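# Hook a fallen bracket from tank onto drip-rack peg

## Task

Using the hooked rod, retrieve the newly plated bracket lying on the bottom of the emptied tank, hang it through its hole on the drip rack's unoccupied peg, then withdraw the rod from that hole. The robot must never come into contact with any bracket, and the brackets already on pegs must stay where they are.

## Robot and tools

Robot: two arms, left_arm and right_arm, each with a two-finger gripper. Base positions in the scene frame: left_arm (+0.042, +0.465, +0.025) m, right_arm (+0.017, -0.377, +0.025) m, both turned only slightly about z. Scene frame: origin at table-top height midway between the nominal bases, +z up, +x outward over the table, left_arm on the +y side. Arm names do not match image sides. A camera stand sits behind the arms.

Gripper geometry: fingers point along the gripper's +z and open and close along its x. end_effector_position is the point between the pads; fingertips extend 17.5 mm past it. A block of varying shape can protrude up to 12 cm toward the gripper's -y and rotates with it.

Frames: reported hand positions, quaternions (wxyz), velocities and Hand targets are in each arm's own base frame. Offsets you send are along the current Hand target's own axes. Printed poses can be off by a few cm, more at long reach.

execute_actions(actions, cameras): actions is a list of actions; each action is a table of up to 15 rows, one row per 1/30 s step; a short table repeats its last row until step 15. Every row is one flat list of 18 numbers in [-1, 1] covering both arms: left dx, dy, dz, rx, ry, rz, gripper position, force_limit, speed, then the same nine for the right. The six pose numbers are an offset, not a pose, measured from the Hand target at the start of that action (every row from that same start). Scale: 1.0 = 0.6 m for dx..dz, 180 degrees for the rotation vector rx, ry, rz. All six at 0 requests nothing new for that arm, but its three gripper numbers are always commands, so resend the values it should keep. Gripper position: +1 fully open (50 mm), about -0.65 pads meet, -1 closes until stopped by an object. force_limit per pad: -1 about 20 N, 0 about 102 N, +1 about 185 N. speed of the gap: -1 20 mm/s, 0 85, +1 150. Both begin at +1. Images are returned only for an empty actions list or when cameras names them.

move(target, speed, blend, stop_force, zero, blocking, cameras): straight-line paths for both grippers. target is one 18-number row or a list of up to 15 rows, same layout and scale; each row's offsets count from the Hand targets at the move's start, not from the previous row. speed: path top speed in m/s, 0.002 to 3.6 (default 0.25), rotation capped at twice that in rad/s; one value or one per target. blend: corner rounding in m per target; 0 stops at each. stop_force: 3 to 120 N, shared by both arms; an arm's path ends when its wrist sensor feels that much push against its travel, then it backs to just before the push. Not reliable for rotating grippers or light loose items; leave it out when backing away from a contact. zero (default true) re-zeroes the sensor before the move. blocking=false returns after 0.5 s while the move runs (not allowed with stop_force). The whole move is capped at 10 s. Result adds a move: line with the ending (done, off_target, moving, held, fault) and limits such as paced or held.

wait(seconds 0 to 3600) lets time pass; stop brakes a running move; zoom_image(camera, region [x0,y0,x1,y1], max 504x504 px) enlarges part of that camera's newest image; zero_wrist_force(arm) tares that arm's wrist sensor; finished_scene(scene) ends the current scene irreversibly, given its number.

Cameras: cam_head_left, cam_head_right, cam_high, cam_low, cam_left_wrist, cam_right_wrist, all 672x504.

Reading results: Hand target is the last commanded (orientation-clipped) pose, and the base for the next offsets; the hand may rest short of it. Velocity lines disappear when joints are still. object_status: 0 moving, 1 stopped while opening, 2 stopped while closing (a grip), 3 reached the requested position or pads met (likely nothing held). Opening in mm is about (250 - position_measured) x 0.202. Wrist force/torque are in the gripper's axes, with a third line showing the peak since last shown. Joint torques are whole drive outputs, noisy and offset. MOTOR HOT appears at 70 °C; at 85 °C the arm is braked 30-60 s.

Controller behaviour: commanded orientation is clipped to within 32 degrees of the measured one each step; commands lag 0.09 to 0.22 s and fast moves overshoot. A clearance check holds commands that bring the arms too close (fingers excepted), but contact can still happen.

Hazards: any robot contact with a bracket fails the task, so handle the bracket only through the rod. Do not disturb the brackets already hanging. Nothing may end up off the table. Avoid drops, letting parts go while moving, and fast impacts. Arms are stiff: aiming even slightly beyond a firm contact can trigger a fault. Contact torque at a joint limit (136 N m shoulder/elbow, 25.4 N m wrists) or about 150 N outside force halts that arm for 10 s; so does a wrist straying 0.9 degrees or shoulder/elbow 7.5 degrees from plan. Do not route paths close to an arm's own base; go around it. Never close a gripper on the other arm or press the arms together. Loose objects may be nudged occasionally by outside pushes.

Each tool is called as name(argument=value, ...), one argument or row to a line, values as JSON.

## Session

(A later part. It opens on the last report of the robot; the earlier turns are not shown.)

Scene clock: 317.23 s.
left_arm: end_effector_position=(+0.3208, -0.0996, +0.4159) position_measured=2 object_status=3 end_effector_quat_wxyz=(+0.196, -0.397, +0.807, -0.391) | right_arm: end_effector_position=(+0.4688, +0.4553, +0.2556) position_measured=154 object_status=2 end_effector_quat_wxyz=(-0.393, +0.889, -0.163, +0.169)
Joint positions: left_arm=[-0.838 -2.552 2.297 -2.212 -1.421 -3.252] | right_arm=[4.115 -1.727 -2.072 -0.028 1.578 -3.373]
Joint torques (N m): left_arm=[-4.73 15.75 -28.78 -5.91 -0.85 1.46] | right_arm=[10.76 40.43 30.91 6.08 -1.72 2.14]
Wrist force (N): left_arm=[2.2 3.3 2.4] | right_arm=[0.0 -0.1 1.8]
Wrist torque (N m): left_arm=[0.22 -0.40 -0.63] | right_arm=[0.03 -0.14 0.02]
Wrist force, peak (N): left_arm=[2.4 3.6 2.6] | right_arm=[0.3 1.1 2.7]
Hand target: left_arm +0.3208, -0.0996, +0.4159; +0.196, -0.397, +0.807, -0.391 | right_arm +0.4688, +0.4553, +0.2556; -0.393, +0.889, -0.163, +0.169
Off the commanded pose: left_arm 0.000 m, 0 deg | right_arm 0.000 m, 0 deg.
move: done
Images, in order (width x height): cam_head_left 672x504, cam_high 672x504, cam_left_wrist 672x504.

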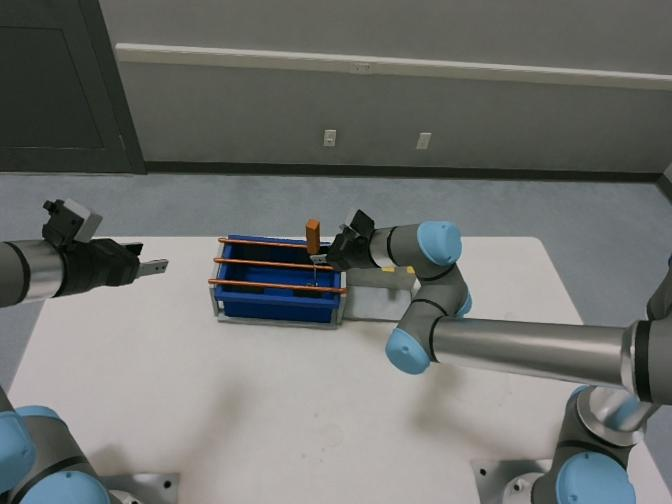

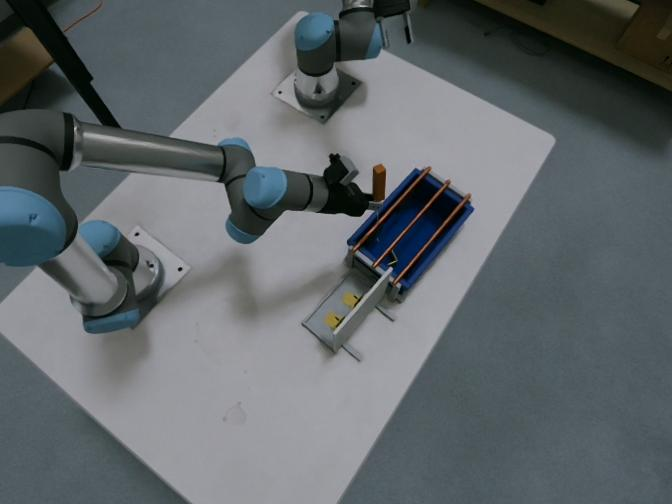

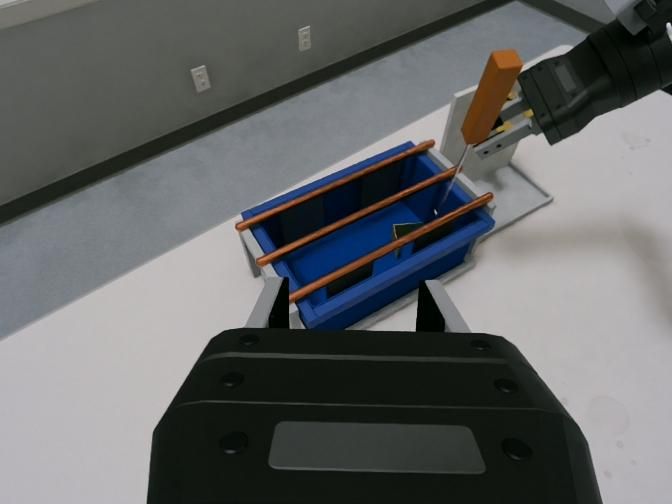

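move(
  target=[0,0,0,0,0,0,1,1,1,0.0228,0.0752,0.0878,0,0,0,-1,-0.2,-0.3],
  speed=0.08,
  stop_force=5,
  cameras=["cam_left_wrist","cam_high","cam_head_left","cam_head_right"],
)

zoom_image(
  camera="cam_left_wrist",
  region=[380, 190, 440, 250],
)

zoom_image(
  camera="cam_high",
  region=[360, 230, 410, 280],
)

zoom_image(
  camera="cam_head_left",
  region=[290, 260, 340, 310],
)

zoom_image(
  camera="cam_head_right",
  region=[280, 250, 340, 310],
)

Scene clock: 351.70 s.
left_arm: end_effector_position=(+0.3208, -0.0996, +0.4159) position_measured=2 object_status=3 end_effector_quat_wxyz=(+0.196, -0.397, +0.807, -0.391) | right_arm: end_effector_position=(+0.4966, +0.4547, +0.1906) position_measured=154 object_status=2 end_effector_quat_wxyz=(-0.393, +0.889, -0.163, +0.169)
Joint positions: left_arm=[-0.838 -2.552 2.297 -2.212 -1.421 -3.252] | right_arm=[4.064 -1.89 -2.079 0.14 1.617 -3.405]
Joint torques (N m): left_arm=[-4.54 16.46 -30.95 -5.86 -0.7 1.37] | right_arm=[11.03 35.85 14.18 5.22 -1.93 2.53]
Wrist force (N): left_arm=[2.5 3.4 2.2] | right_arm=[0.6 -0.8 1.5]
Wrist torque (N m): left_arm=[0.24 -0.44 -0.63] | right_arm=[-0.08 -0.22 0.00]
Wrist force, peak (N): left_arm=[2.3 3.7 2.4] | right_arm=[0.5 0.6 2.6]
Hand target: left_arm +0.3208, -0.0996, +0.4159; +0.196, -0.397, +0.807, -0.391 | right_arm +0.4966, +0.4547, +0.1905; -0.393, +0.889, -0.163, +0.169
Off the commanded pose: left_arm 0.000 m, 0 deg | right_arm 0.000 m, 0 deg.
move: done
Images, in order (width x height): cam_head_left 672x504, cam_head_right 672x504, cam_high 672x504, cam_left_wrist 672x504.

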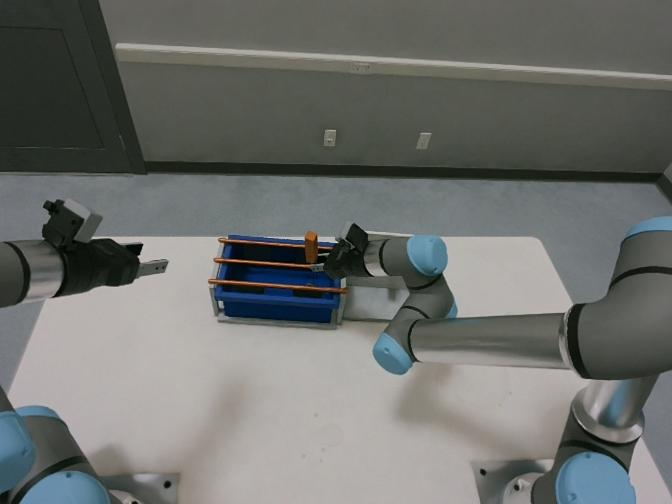

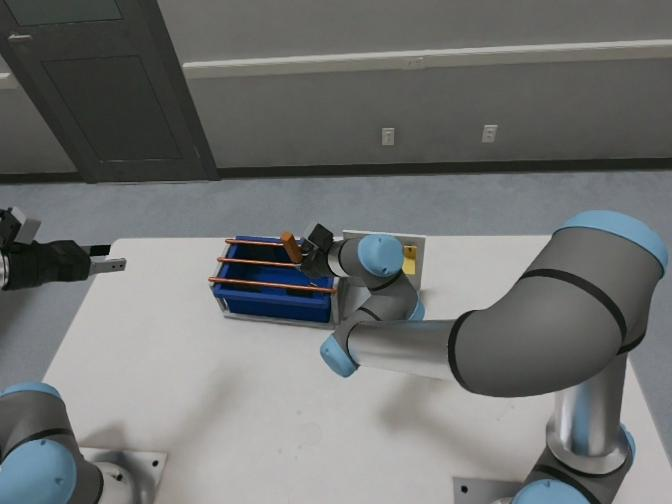

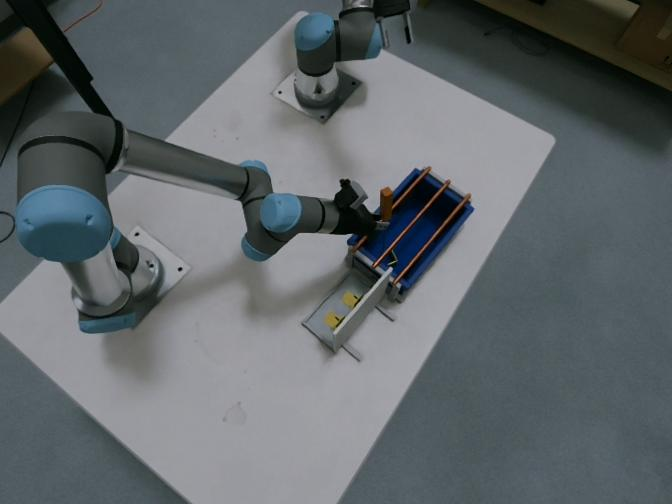

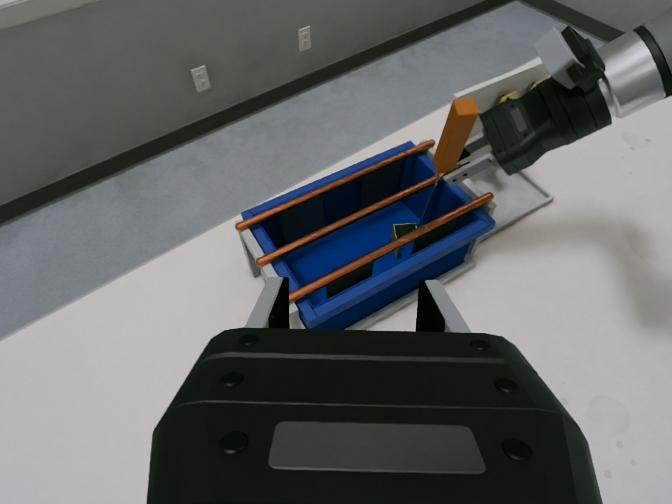

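Scaled by 8.400.

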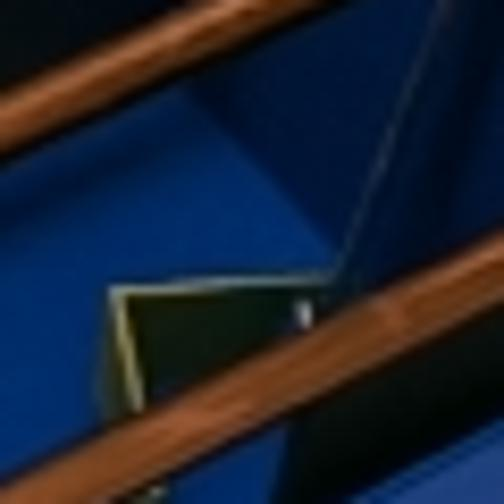

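Scaled by 10.080.

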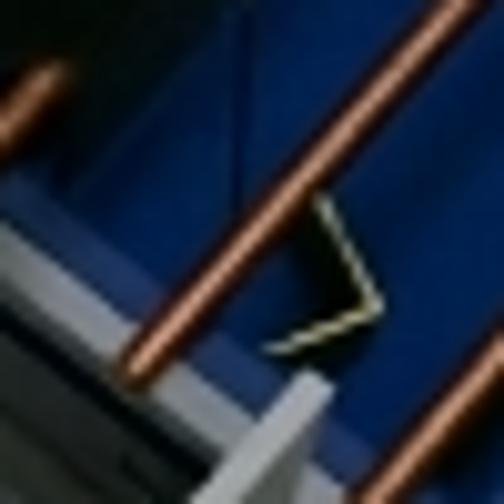

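Scaled by 10.080.

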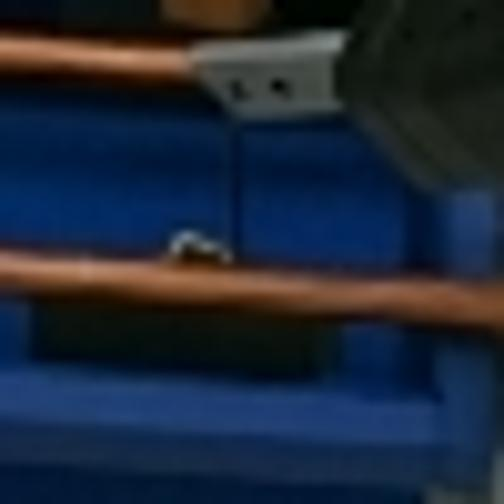

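Scaled by 8.400.

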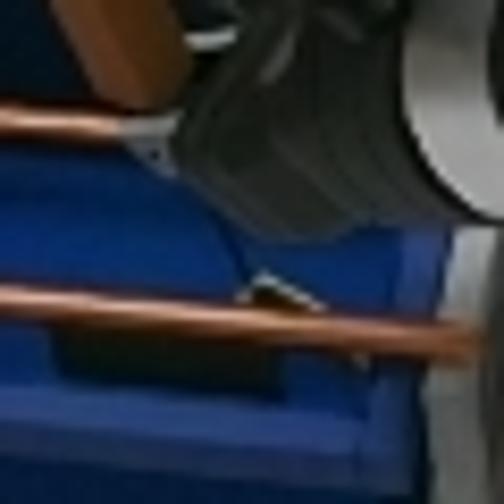

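move(
  target=[0,0,0,0,0,0,1,1,1,0,0.00575,0.0048,0,0,0,-1,-0.2,-0.3],
  speed=0.03,
  stop_force=4,
  cameras=["cam_left_wrist","cam_high","cam_head_left"],
)

zoom_image(
  camera="cam_left_wrist",
  region=[380, 190, 460, 250],
)

zoom_image(
  camera="cam_high",
  region=[280, 180, 400, 270],
)

Scene clock: 398.97 s.
left_arm: end_effector_position=(+0.3208, -0.0996, +0.4159) position_measured=2 object_status=3 end_effector_quat_wxyz=(+0.196, -0.397, +0.807, -0.391) | right_arm: end_effector_position=(+0.4972, +0.4543, +0.1861) position_measured=154 object_status=2 end_effector_quat_wxyz=(-0.393, +0.889, -0.163, +0.169)
Joint positions: left_arm=[-0.838 -2.552 2.297 -2.212 -1.421 -3.252] | right_arm=[4.062 -1.899 -2.081 0.152 1.619 -3.406]
Joint torques (N m): left_arm=[-3.98 16.36 -33.22 -5.85 -0.68 1.34] | right_arm=[-7.35 46.09 26.3 1.42 -0.24 -0.35]
Wrist force (N): left_arm=[2.3 3.2 2.4] | right_arm=[0.2 -0.4 1.5]
Wrist torque (N m): left_arm=[0.21 -0.42 -0.64] | right_arm=[-0.02 -0.15 0.04]
Wrist force, peak (N): left_arm=[2.5 3.5 2.5] | right_arm=[0.8 -0.3 2.0]
Hand target: left_arm +0.3208, -0.0996, +0.4159; +0.196, -0.397, +0.807, -0.391 | right_arm +0.4973, +0.4543, +0.1861; -0.393, +0.889, -0.163, +0.169
Off the commanded pose: left_arm 0.000 m, 0 deg | right_arm 0.000 m, 0 deg.
move: done
Images, in order (width x height): cam_head_left 672x504, cam_high 672x504, cam_left_wrist 672x504.

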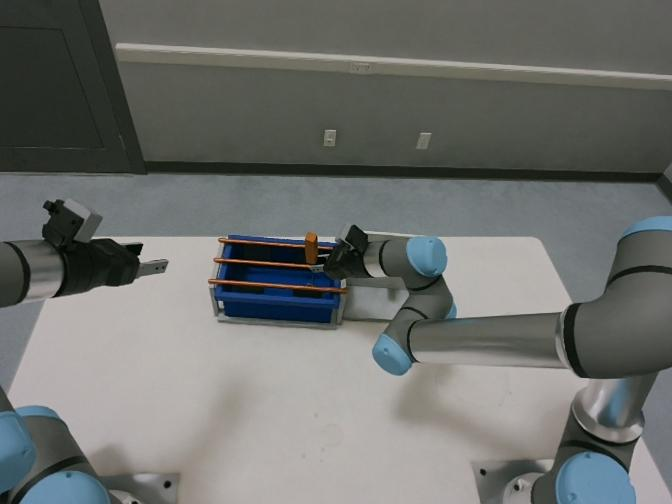

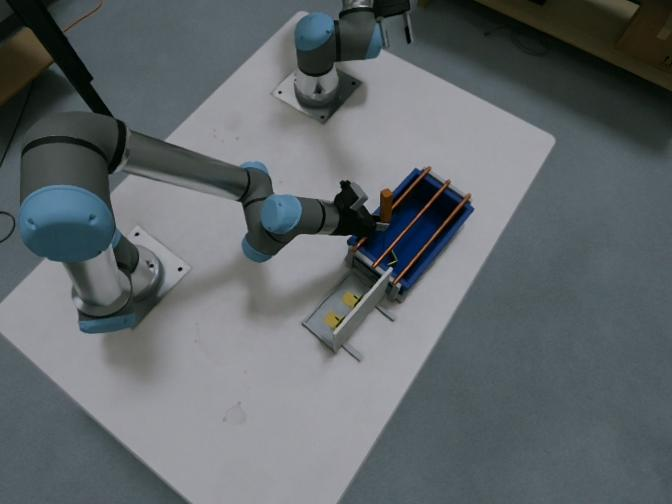

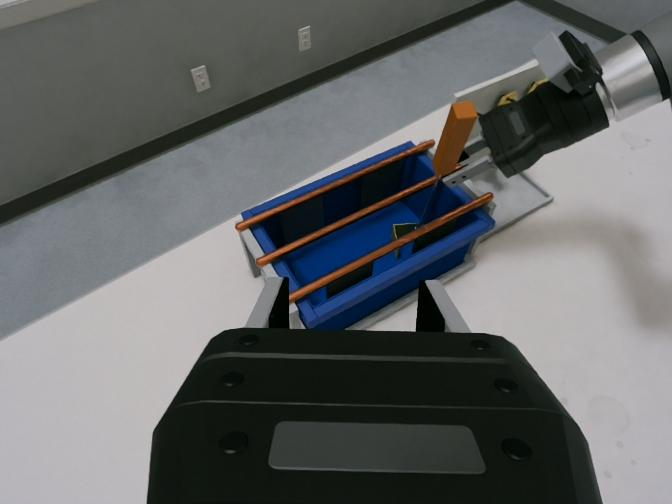

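Scaled by 6.300.

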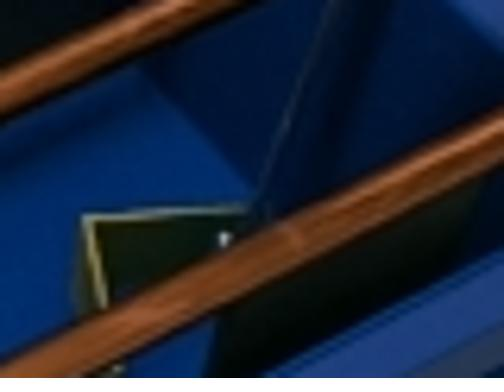

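Scaled by 4.200.

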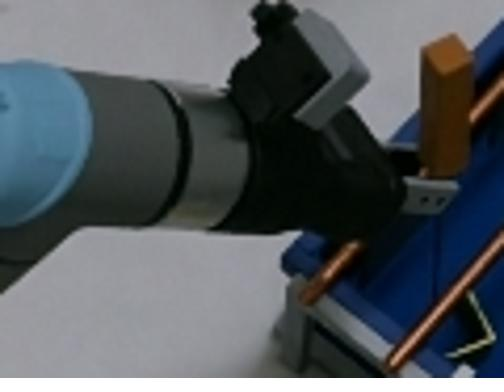

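zoom_image(
  camera="cam_left_wrist",
  region=[395, 210, 435, 240],
)

zoom_image(
  camera="cam_high",
  region=[370, 235, 410, 265],
)

zoom_image(
  camera="cam_head_left",
  region=[290, 255, 350, 300],
)

Scaled by 12.600.

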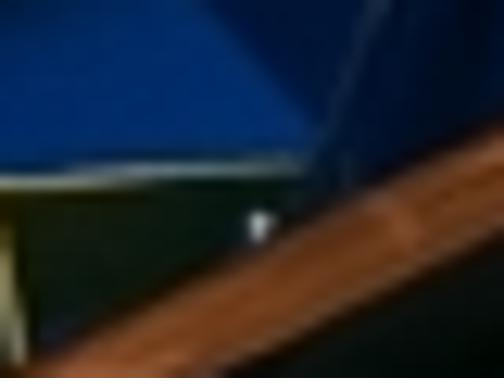

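Scaled by 12.600.

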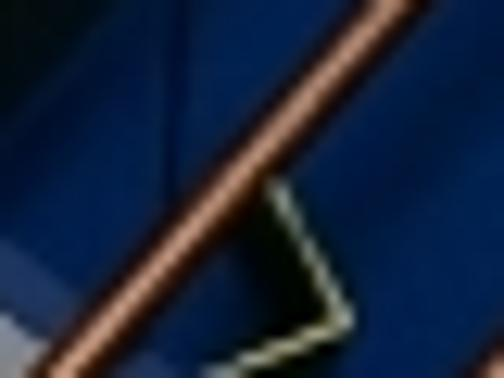

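Scaled by 8.400.

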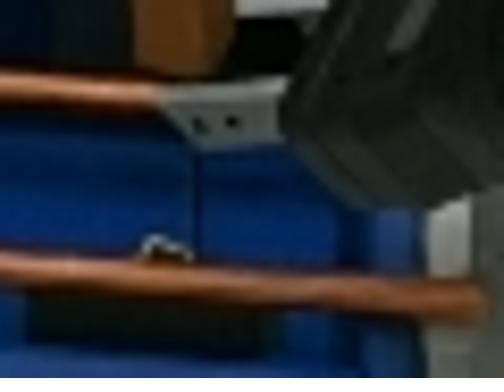

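move(
  target=[0,0,0,0,0,0,1,1,1,0.00833,0,0,0,0,0,-1,-0.2,-0.3],
  speed=0.03,
  stop_force=4,
  cameras=["cam_left_wrist","cam_high","cam_head_left"],
)

zoom_image(
  camera="cam_left_wrist",
  region=[395, 210, 435, 240],
)

zoom_image(
  camera="cam_high",
  region=[370, 235, 410, 265],
)

zoom_image(
  camera="cam_head_left",
  region=[290, 255, 350, 300],
)

Scene clock: 425.47 s.
left_arm: end_effector_position=(+0.3208, -0.0996, +0.4159) position_measured=2 object_status=3 end_effector_quat_wxyz=(+0.196, -0.397, +0.807, -0.391) | right_arm: end_effector_position=(+0.5017, +0.4522, +0.1869) position_measured=154 object_status=2 end_effector_quat_wxyz=(-0.393, +0.889, -0.163, +0.169)
Joint positions: left_arm=[-0.838 -2.552 2.297 -2.212 -1.421 -3.252] | right_arm=[4.052 -1.902 -2.074 0.147 1.627 -3.413]
Joint torques (N m): left_arm=[-4.74 16.09 -32.93 -5.71 -0.62 1.23] | right_arm=[11.76 32.26 7.02 5.96 -1.83 1.98]
Wrist force (N): left_arm=[2.3 3.5 2.5] | right_arm=[0.1 -0.4 1.7]
Wrist torque (N m): left_arm=[0.25 -0.42 -0.64] | right_arm=[-0.03 -0.15 0.04]
Wrist force, peak (N): left_arm=[2.4 3.6 2.5] | right_arm=[0.2 -0.3 2.0]
Hand target: left_arm +0.3208, -0.0996, +0.4159; +0.196, -0.397, +0.807, -0.391 | right_arm +0.5017, +0.4522, +0.1870; -0.393, +0.889, -0.163, +0.169
Off the commanded pose: left_arm 0.000 m, 0 deg | right_arm 0.000 m, 0 deg.
move: done
Images, in order (width x height): cam_head_left 672x504, cam_high 672x504, cam_left_wrist 672x504.

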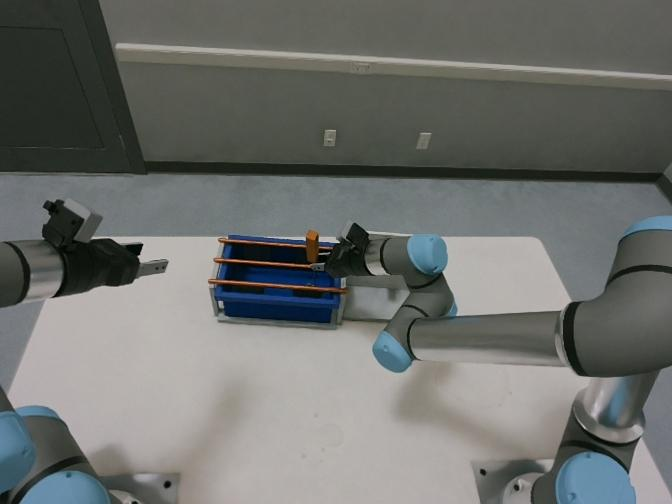

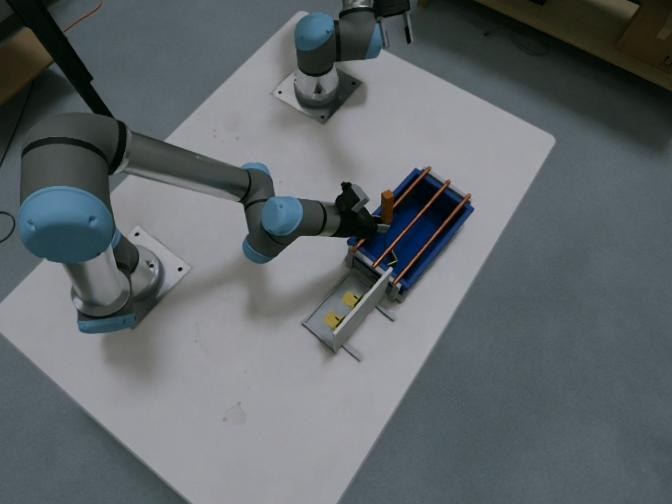

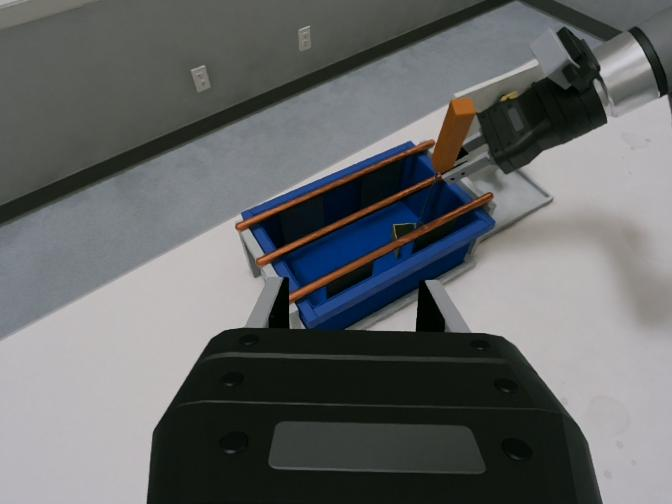

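Scaled by 12.600.

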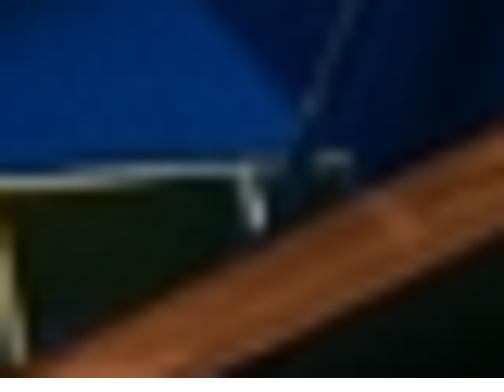

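Scaled by 12.600.

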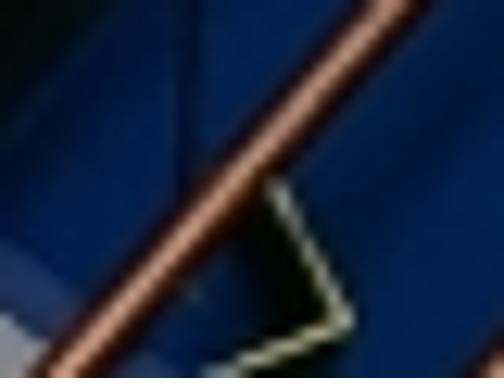

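Scaled by 8.400.

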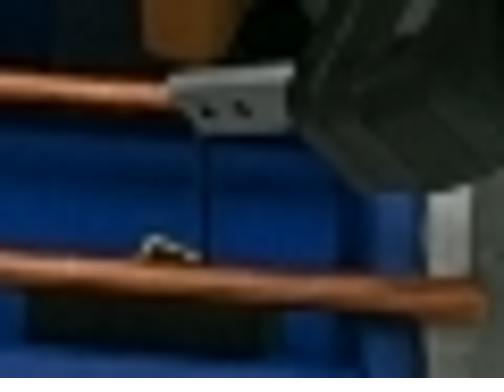

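move(
  target=[0,0,0,0,0,0,1,1,1,0,0.0092,0.0077,0,0,0,-1,-0.2,-0.3],
  speed=0.03,
  stop_force=4,
  cameras=["cam_left_wrist","cam_high","cam_head_left"],
)

zoom_image(
  camera="cam_left_wrist",
  region=[395, 210, 435, 240],
)

zoom_image(
  camera="cam_high",
  region=[370, 235, 410, 265],
)

zoom_image(
  camera="cam_head_left",
  region=[290, 265, 330, 295],
)

Scene clock: 483.40 s.
left_arm: end_effector_position=(+0.3208, -0.0996, +0.4159) position_measured=2 object_status=3 end_effector_quat_wxyz=(+0.196, -0.397, +0.807, -0.391) | right_arm: end_effector_position=(+0.5028, +0.4517, +0.1799) position_measured=154 object_status=2 end_effector_quat_wxyz=(-0.393, +0.889, -0.163, +0.169)
Joint positions: left_arm=[-0.838 -2.552 2.297 -2.212 -1.421 -3.252] | right_arm=[4.049 -1.917 -2.077 0.166 1.629 -3.414]
Joint torques (N m): left_arm=[-4.52 15.36 -33.96 -5.6 -0.49 1.15] | right_arm=[5.11 45.44 28.04 1.3 -1.31 1.65]
Wrist force (N): left_arm=[2.2 3.5 2.4] | right_arm=[0.4 -0.3 1.4]
Wrist torque (N m): left_arm=[0.25 -0.40 -0.64] | right_arm=[-0.01 -0.18 0.04]
Wrist force, peak (N): left_arm=[2.2 3.6 2.7] | right_arm=[0.6 0.0 1.9]
Hand target: left_arm +0.3208, -0.0996, +0.4159; +0.196, -0.397, +0.807, -0.391 | right_arm +0.5028, +0.4517, +0.1799; -0.393, +0.889, -0.163, +0.169
Off the commanded pose: left_arm 0.000 m, 0 deg | right_arm 0.000 m, 0 deg.
move: done
Images, in order (width x height): cam_head_left 672x504, cam_high 672x504, cam_left_wrist 672x504.

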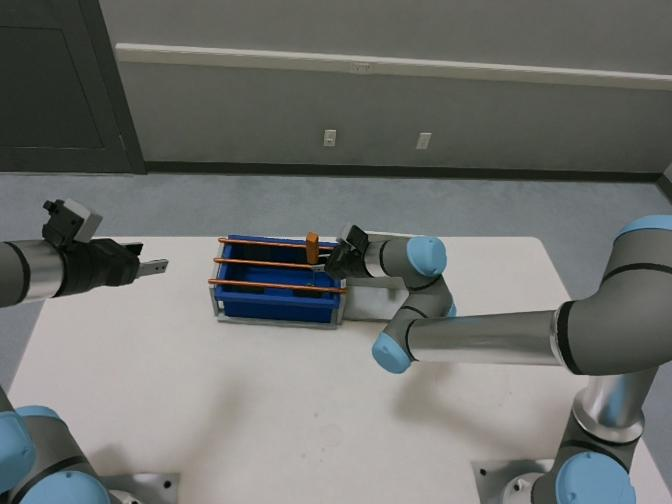

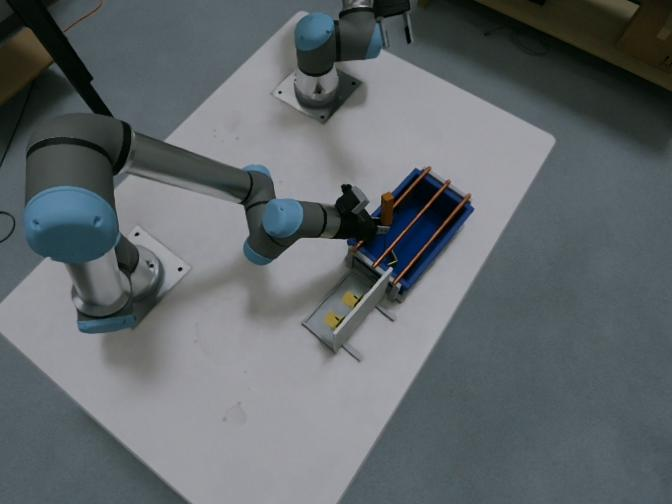

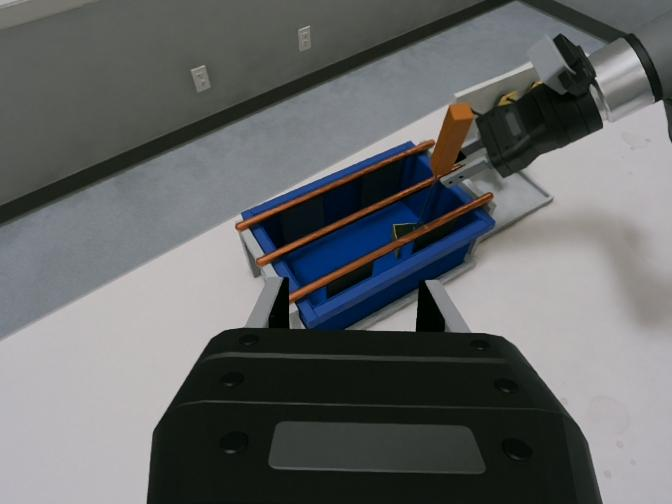

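Scaled by 12.600.

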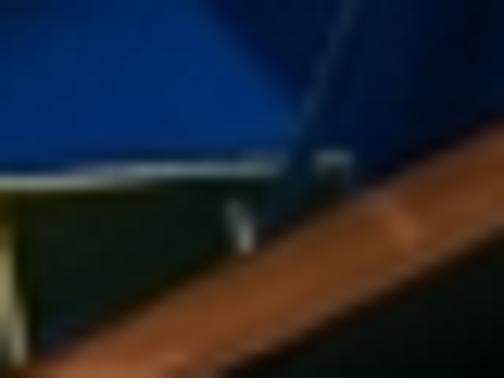

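Scaled by 12.600.

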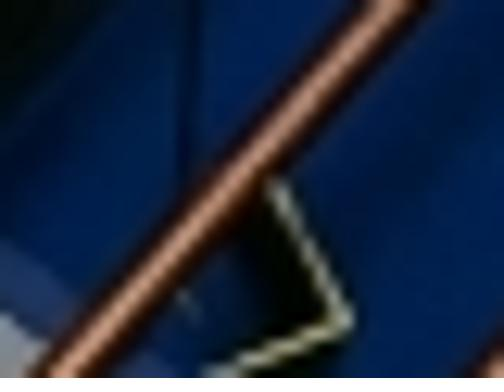

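Scaled by 12.600.

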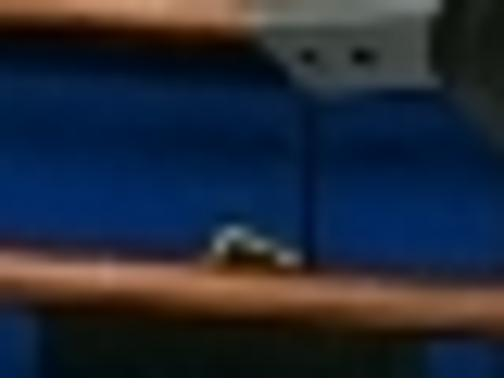

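move(
  target=[0,-0.079,0.222,0,0,0,1,1,1,0,0,0,0,0,0,-1,-0.2,-0.3],
  speed=0.25,
  cameras=["cam_left_wrist"],
)

Scene clock: 540.67 s.
left_arm: end_effector_position=(+0.4275, -0.1807, +0.3710) position_measured=2 object_status=3 end_effector_quat_wxyz=(+0.196, -0.397, +0.807, -0.391) end_effector_velocity=(+0.000, -0.001, +0.000) end_effector_angular_velocity=(-0.003, -0.002, -0.001) | right_arm: end_effector_position=(+0.5028, +0.4517, +0.1799) position_measured=154 object_status=2 end_effector_quat_wxyz=(-0.393, +0.889, -0.163, +0.169)
Joint positions: left_arm=[-0.729 -2.087 2.291 -2.679 -1.507 -3.184] | right_arm=[4.049 -1.917 -2.077 0.166 1.629 -3.414]
Joint velocities: left_arm=[-0.001 0 0.001 -0.005 0 -0.001] | right_arm=[within noise]
Joint torques (N m): left_arm=[-13.23 2.08 -14.1 -6.14 1.12 -1.9] | right_arm=[9.16 44.75 28.12 1.29 -1.27 1.74]
Wrist force (N): left_arm=[2.2 3.1 2.6] | right_arm=[0.2 -0.5 1.7]
Wrist torque (N m): left_arm=[0.19 -0.41 -0.60] | right_arm=[-0.03 -0.16 0.04]
Wrist force, peak (N): left_arm=[2.4 2.2 5.5] | right_arm=[0.7 -0.2 1.9]
Hand target: left_arm +0.4275, -0.1808, +0.3710; +0.196, -0.397, +0.807, -0.391 | right_arm +0.5028, +0.4517, +0.1799; -0.393, +0.889, -0.163, +0.169
Off the commanded pose: left_arm 0.000 m, 0 deg | right_arm 0.000 m, 0 deg.
move: done

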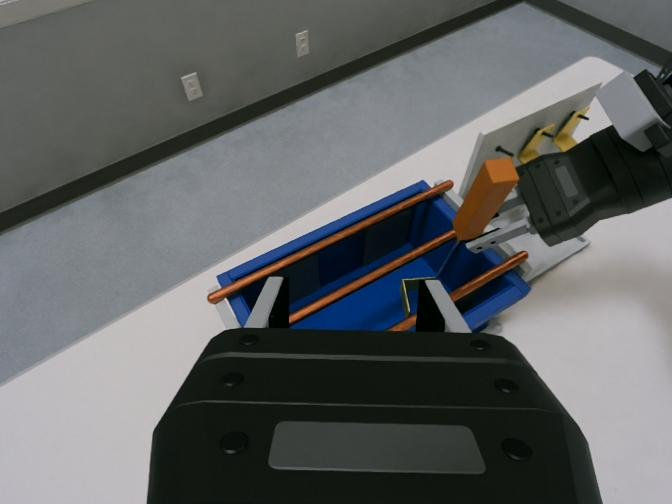

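move(
  target=[0,0,0,-0.075,0,0,1,1,1,0,0,0,0,0,0,-1,-0.2,-0.3],
  speed=0.25,
  cameras=["cam_left_wrist"],
)

zoom_image(
  camera="cam_left_wrist",
  region=[380, 160, 480, 240],
)

Scene clock: 551.90 s.
left_arm: end_effector_position=(+0.4275, -0.1808, +0.3709) position_measured=2 object_status=3 end_effector_quat_wxyz=(+0.148, -0.418, +0.847, -0.293) end_effector_velocity=(+0.000, +0.000, -0.002) end_effector_angular_velocity=(+0.004, +0.004, -0.001) | right_arm: end_effector_position=(+0.5028, +0.4517, +0.1799) position_measured=154 object_status=2 end_effector_quat_wxyz=(-0.393, +0.889, -0.163, +0.169)
Joint positions: left_arm=[-0.718 -2.031 2.11 -2.319 -1.525 -3.189] | right_arm=[4.049 -1.917 -2.077 0.166 1.629 -3.414]
Joint velocities: left_arm=[0 0.001 0 0.005 0 0] | right_arm=[within noise]
Joint torques (N m): left_arm=[-5.54 -6.09 -33.61 -0.96 1.18 0.24] | right_arm=[8.68 45.68 28.4 1.4 -1.45 1.95]
Wrist force (N): left_arm=[2.5 3.1 2.7] | right_arm=[0.0 -0.5 1.3]
Wrist torque (N m): left_arm=[0.25 -0.38 -0.49] | right_arm=[-0.03 -0.13 0.03]
Wrist force, peak (N): left_arm=[2.4 4.0 2.5] | right_arm=[0.7 -0.5 1.9]
Hand target: left_arm +0.4275, -0.1808, +0.3710; +0.148, -0.417, +0.847, -0.293 | right_arm +0.5028, +0.4517, +0.1799; -0.393, +0.889, -0.163, +0.169
Off the commanded pose: left_arm 0.000 m, 0 deg | right_arm 0.000 m, 0 deg.
move: done

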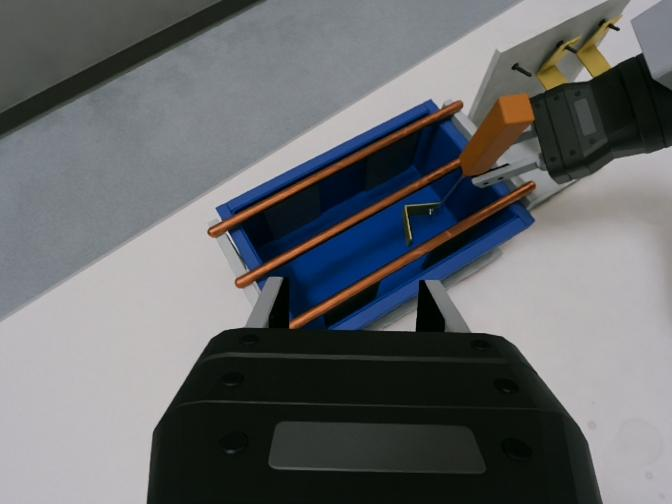

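Scaled by 5.040.

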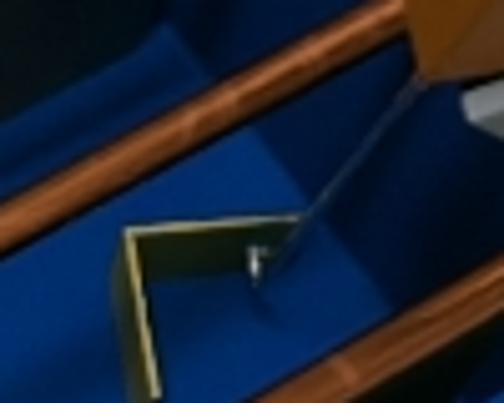

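Excellent view. Zoom tighter.

zoom_image(
  camera="cam_left_wrist",
  region=[412, 194, 452, 224],
)

Scaled by 12.600.

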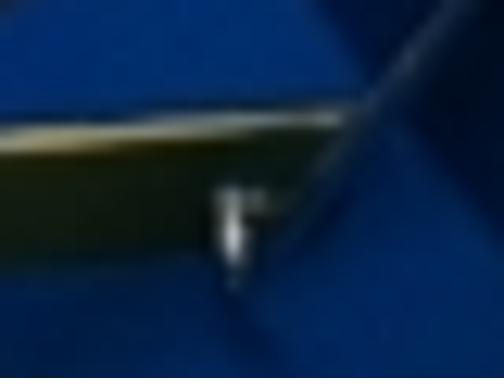

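move(
  target=[0,0,0,0,0,0,1,1,1,-0.004,0.0021,-0.0025,0,0,0,-1,-0.2,-0.3],
  speed=0.03,
  cameras=["cam_left_wrist","cam_high"],
)

zoom_image(
  camera="cam_left_wrist",
  region=[412, 194, 452, 224],
)

Scene clock: 573.37 s.
left_arm: end_effector_position=(+0.4275, -0.1808, +0.3710) position_measured=2 object_status=3 end_effector_quat_wxyz=(+0.148, -0.417, +0.847, -0.293) | right_arm: end_effector_position=(+0.4998, +0.4510, +0.1796) position_measured=154 object_status=2 end_effector_quat_wxyz=(-0.393, +0.889, -0.163, +0.169)
Joint positions: left_arm=[-0.718 -2.031 2.11 -2.319 -1.525 -3.189] | right_arm=[4.054 -1.913 -2.086 0.17 1.626 -3.412]
Joint torques (N m): left_arm=[-10.82 -5.16 -38.48 -2.25 1.3 1.88] | right_arm=[-13.01 20.04 27.57 1.74 2 -1.82]
Wrist force (N): left_arm=[2.5 3.2 2.9] | right_arm=[0.2 -0.4 1.8]
Wrist torque (N m): left_arm=[0.27 -0.37 -0.49] | right_arm=[-0.01 -0.14 -0.13]
Wrist force, peak (N): left_arm=[2.4 3.3 3.0] | right_arm=[0.7 -0.1 2.2]
Hand target: left_arm +0.4275, -0.1808, +0.3710; +0.148, -0.417, +0.847, -0.293 | right_arm +0.4998, +0.4509, +0.1795; -0.393, +0.889, -0.163, +0.169
Off the commanded pose: left_arm 0.000 m, 0 deg | right_arm 0.000 m, 0 deg.
move: done
Images, in order (width x height): cam_high 672x504, cam_left_wrist 672x504.

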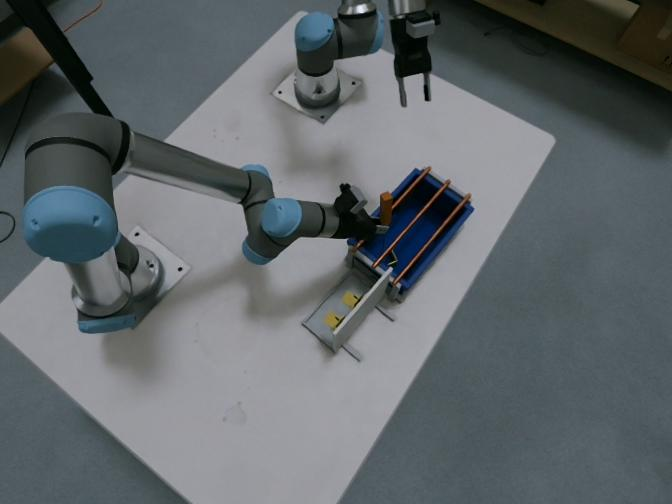

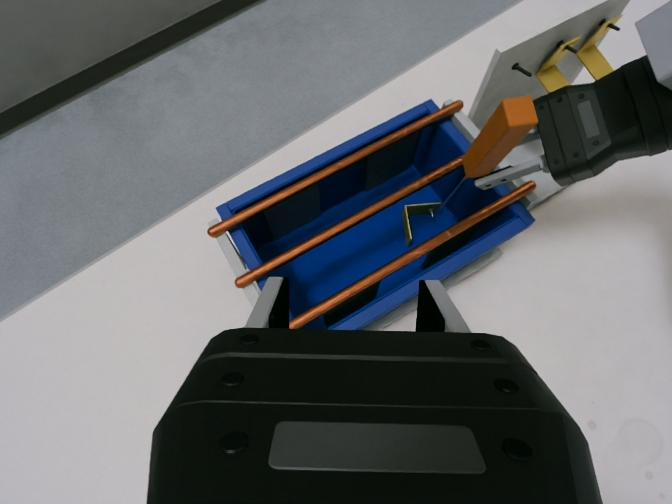

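Scaled by 12.600.

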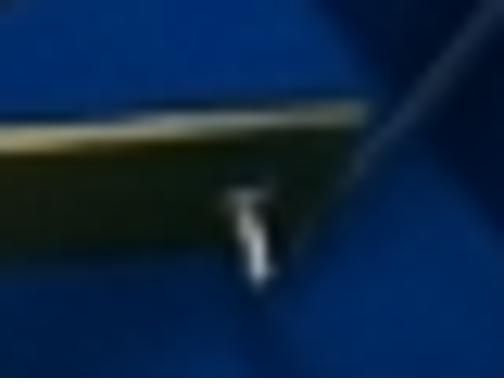

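move(
  target=[0,0,0,0,0,0,1,1,1,0.01,0,0,0,0,0,-1,-0.2,-0.3],
  speed=0.02,
  stop_force=3,
  cameras=["cam_left_wrist","cam_high"],
)

zoom_image(
  camera="cam_left_wrist",
  region=[412, 194, 452, 224],
)

zoom_image(
  camera="cam_high",
  region=[370, 235, 410, 265],
)

Scene clock: 584.20 s.
left_arm: end_effector_position=(+0.4275, -0.1808, +0.3710) position_measured=2 object_status=3 end_effector_quat_wxyz=(+0.148, -0.417, +0.847, -0.293) | right_arm: end_effector_position=(+0.5052, +0.4484, +0.1805) position_measured=154 object_status=2 end_effector_quat_wxyz=(-0.393, +0.889, -0.163, +0.169)
Joint positions: left_arm=[-0.718 -2.031 2.11 -2.319 -1.525 -3.189] | right_arm=[4.041 -1.916 -2.077 0.164 1.635 -3.42]
Joint torques (N m): left_arm=[-10.03 -10.76 -25.06 -5.69 1.26 1.49] | right_arm=[11.56 41.6 7.04 5.95 -1.89 2.07]
Wrist force (N): left_arm=[2.4 3.1 2.7] | right_arm=[0.4 -0.1 1.8]
Wrist torque (N m): left_arm=[0.23 -0.36 -0.49] | right_arm=[0.02 -0.18 0.03]
Wrist force, peak (N): left_arm=[2.4 3.4 3.0] | right_arm=[0.2 0.0 2.1]
Hand target: left_arm +0.4275, -0.1808, +0.3710; +0.148, -0.417, +0.847, -0.293 | right_arm +0.5052, +0.4484, +0.1805; -0.393, +0.889, -0.163, +0.169
Off the commanded pose: left_arm 0.000 m, 0 deg | right_arm 0.000 m, 0 deg.
move: done
Images, in order (width x height): cam_high 672x504, cam_left_wrist 672x504.

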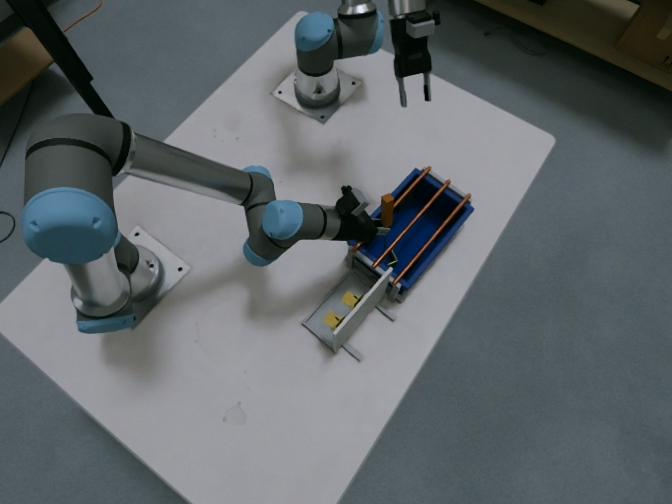

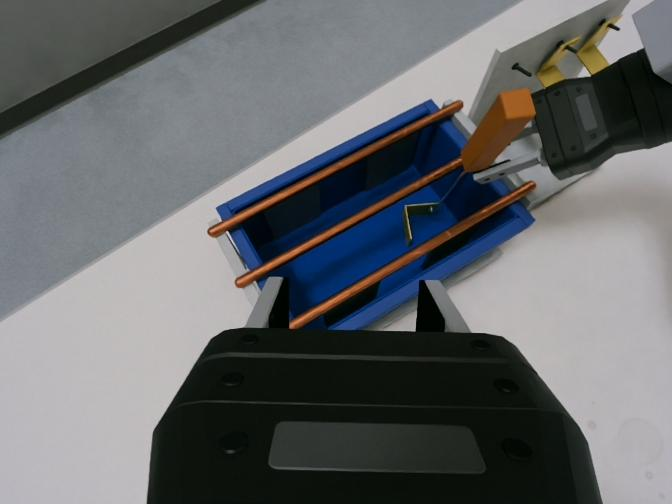

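Scaled by 12.600.

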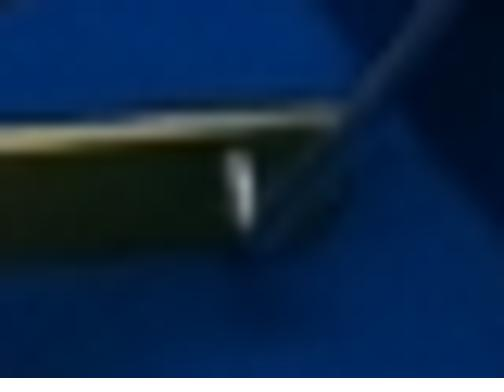

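Scaled by 12.600.

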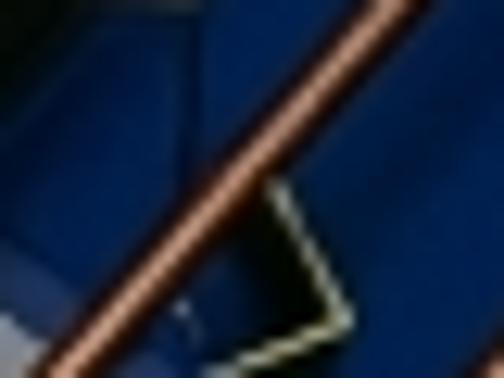

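move(
  target=[0,0,0,0,0,0,1,1,1,-0.005,0.01275,0.0107,0,0,0,-1,-0.2,-0.3],
  speed=0.02,
  stop_force=3,
  cameras=["cam_left_wrist","cam_high"],
)

zoom_image(
  camera="cam_left_wrist",
  region=[412, 194, 452, 224],
)

zoom_image(
  camera="cam_high",
  region=[370, 235, 410, 265],
)

Scene clock: 603.60 s.
left_arm: end_effector_position=(+0.4275, -0.1808, +0.3710) position_measured=2 object_status=3 end_effector_quat_wxyz=(+0.148, -0.417, +0.847, -0.293) | right_arm: end_effector_position=(+0.5041, +0.4489, +0.1701) position_measured=154 object_status=2 end_effector_quat_wxyz=(-0.393, +0.889, -0.163, +0.169)
Joint positions: left_arm=[-0.718 -2.031 2.11 -2.319 -1.525 -3.189] | right_arm=[4.044 -1.936 -2.086 0.193 1.633 -3.418]
Joint torques (N m): left_arm=[-10.33 -12.65 -20.74 -5.78 1.33 1.17] | right_arm=[-7.03 45.77 27.97 1.34 1.36 -0.45]
Wrist force (N): left_arm=[2.3 3.4 2.9] | right_arm=[0.4 -0.3 1.5]
Wrist torque (N m): left_arm=[0.29 -0.35 -0.49] | right_arm=[0.01 -0.18 -0.13]
Wrist force, peak (N): left_arm=[2.7 3.3 2.8] | right_arm=[0.5 -0.6 1.9]
Hand target: left_arm +0.4275, -0.1808, +0.3710; +0.148, -0.417, +0.847, -0.293 | right_arm +0.5041, +0.4489, +0.1701; -0.393, +0.889, -0.163, +0.169
Off the commanded pose: left_arm 0.000 m, 0 deg | right_arm 0.000 m, 0 deg.
move: done
Images, in order (width x height): cam_high 672x504, cam_left_wrist 672x504.

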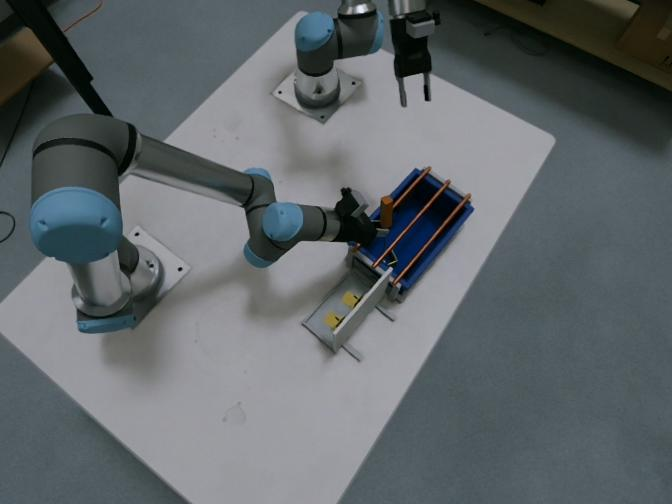

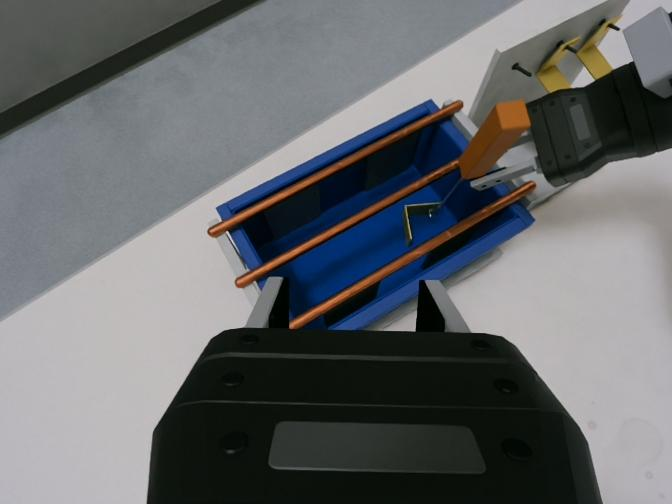

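Scaled by 12.600.

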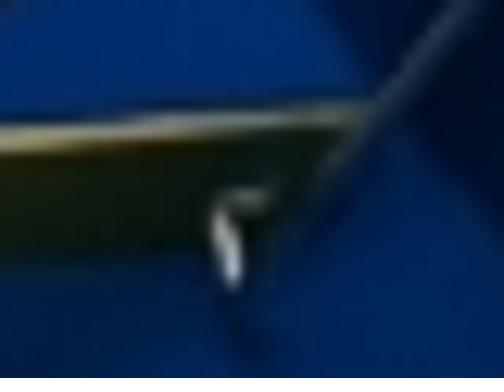

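Scaled by 12.600.

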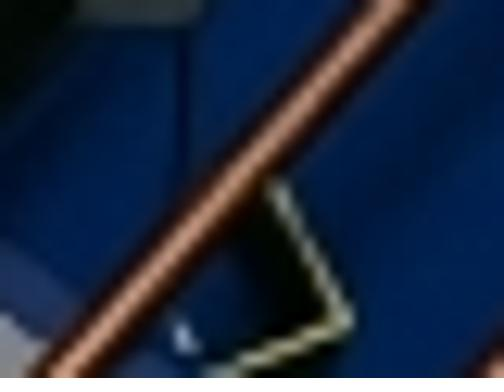

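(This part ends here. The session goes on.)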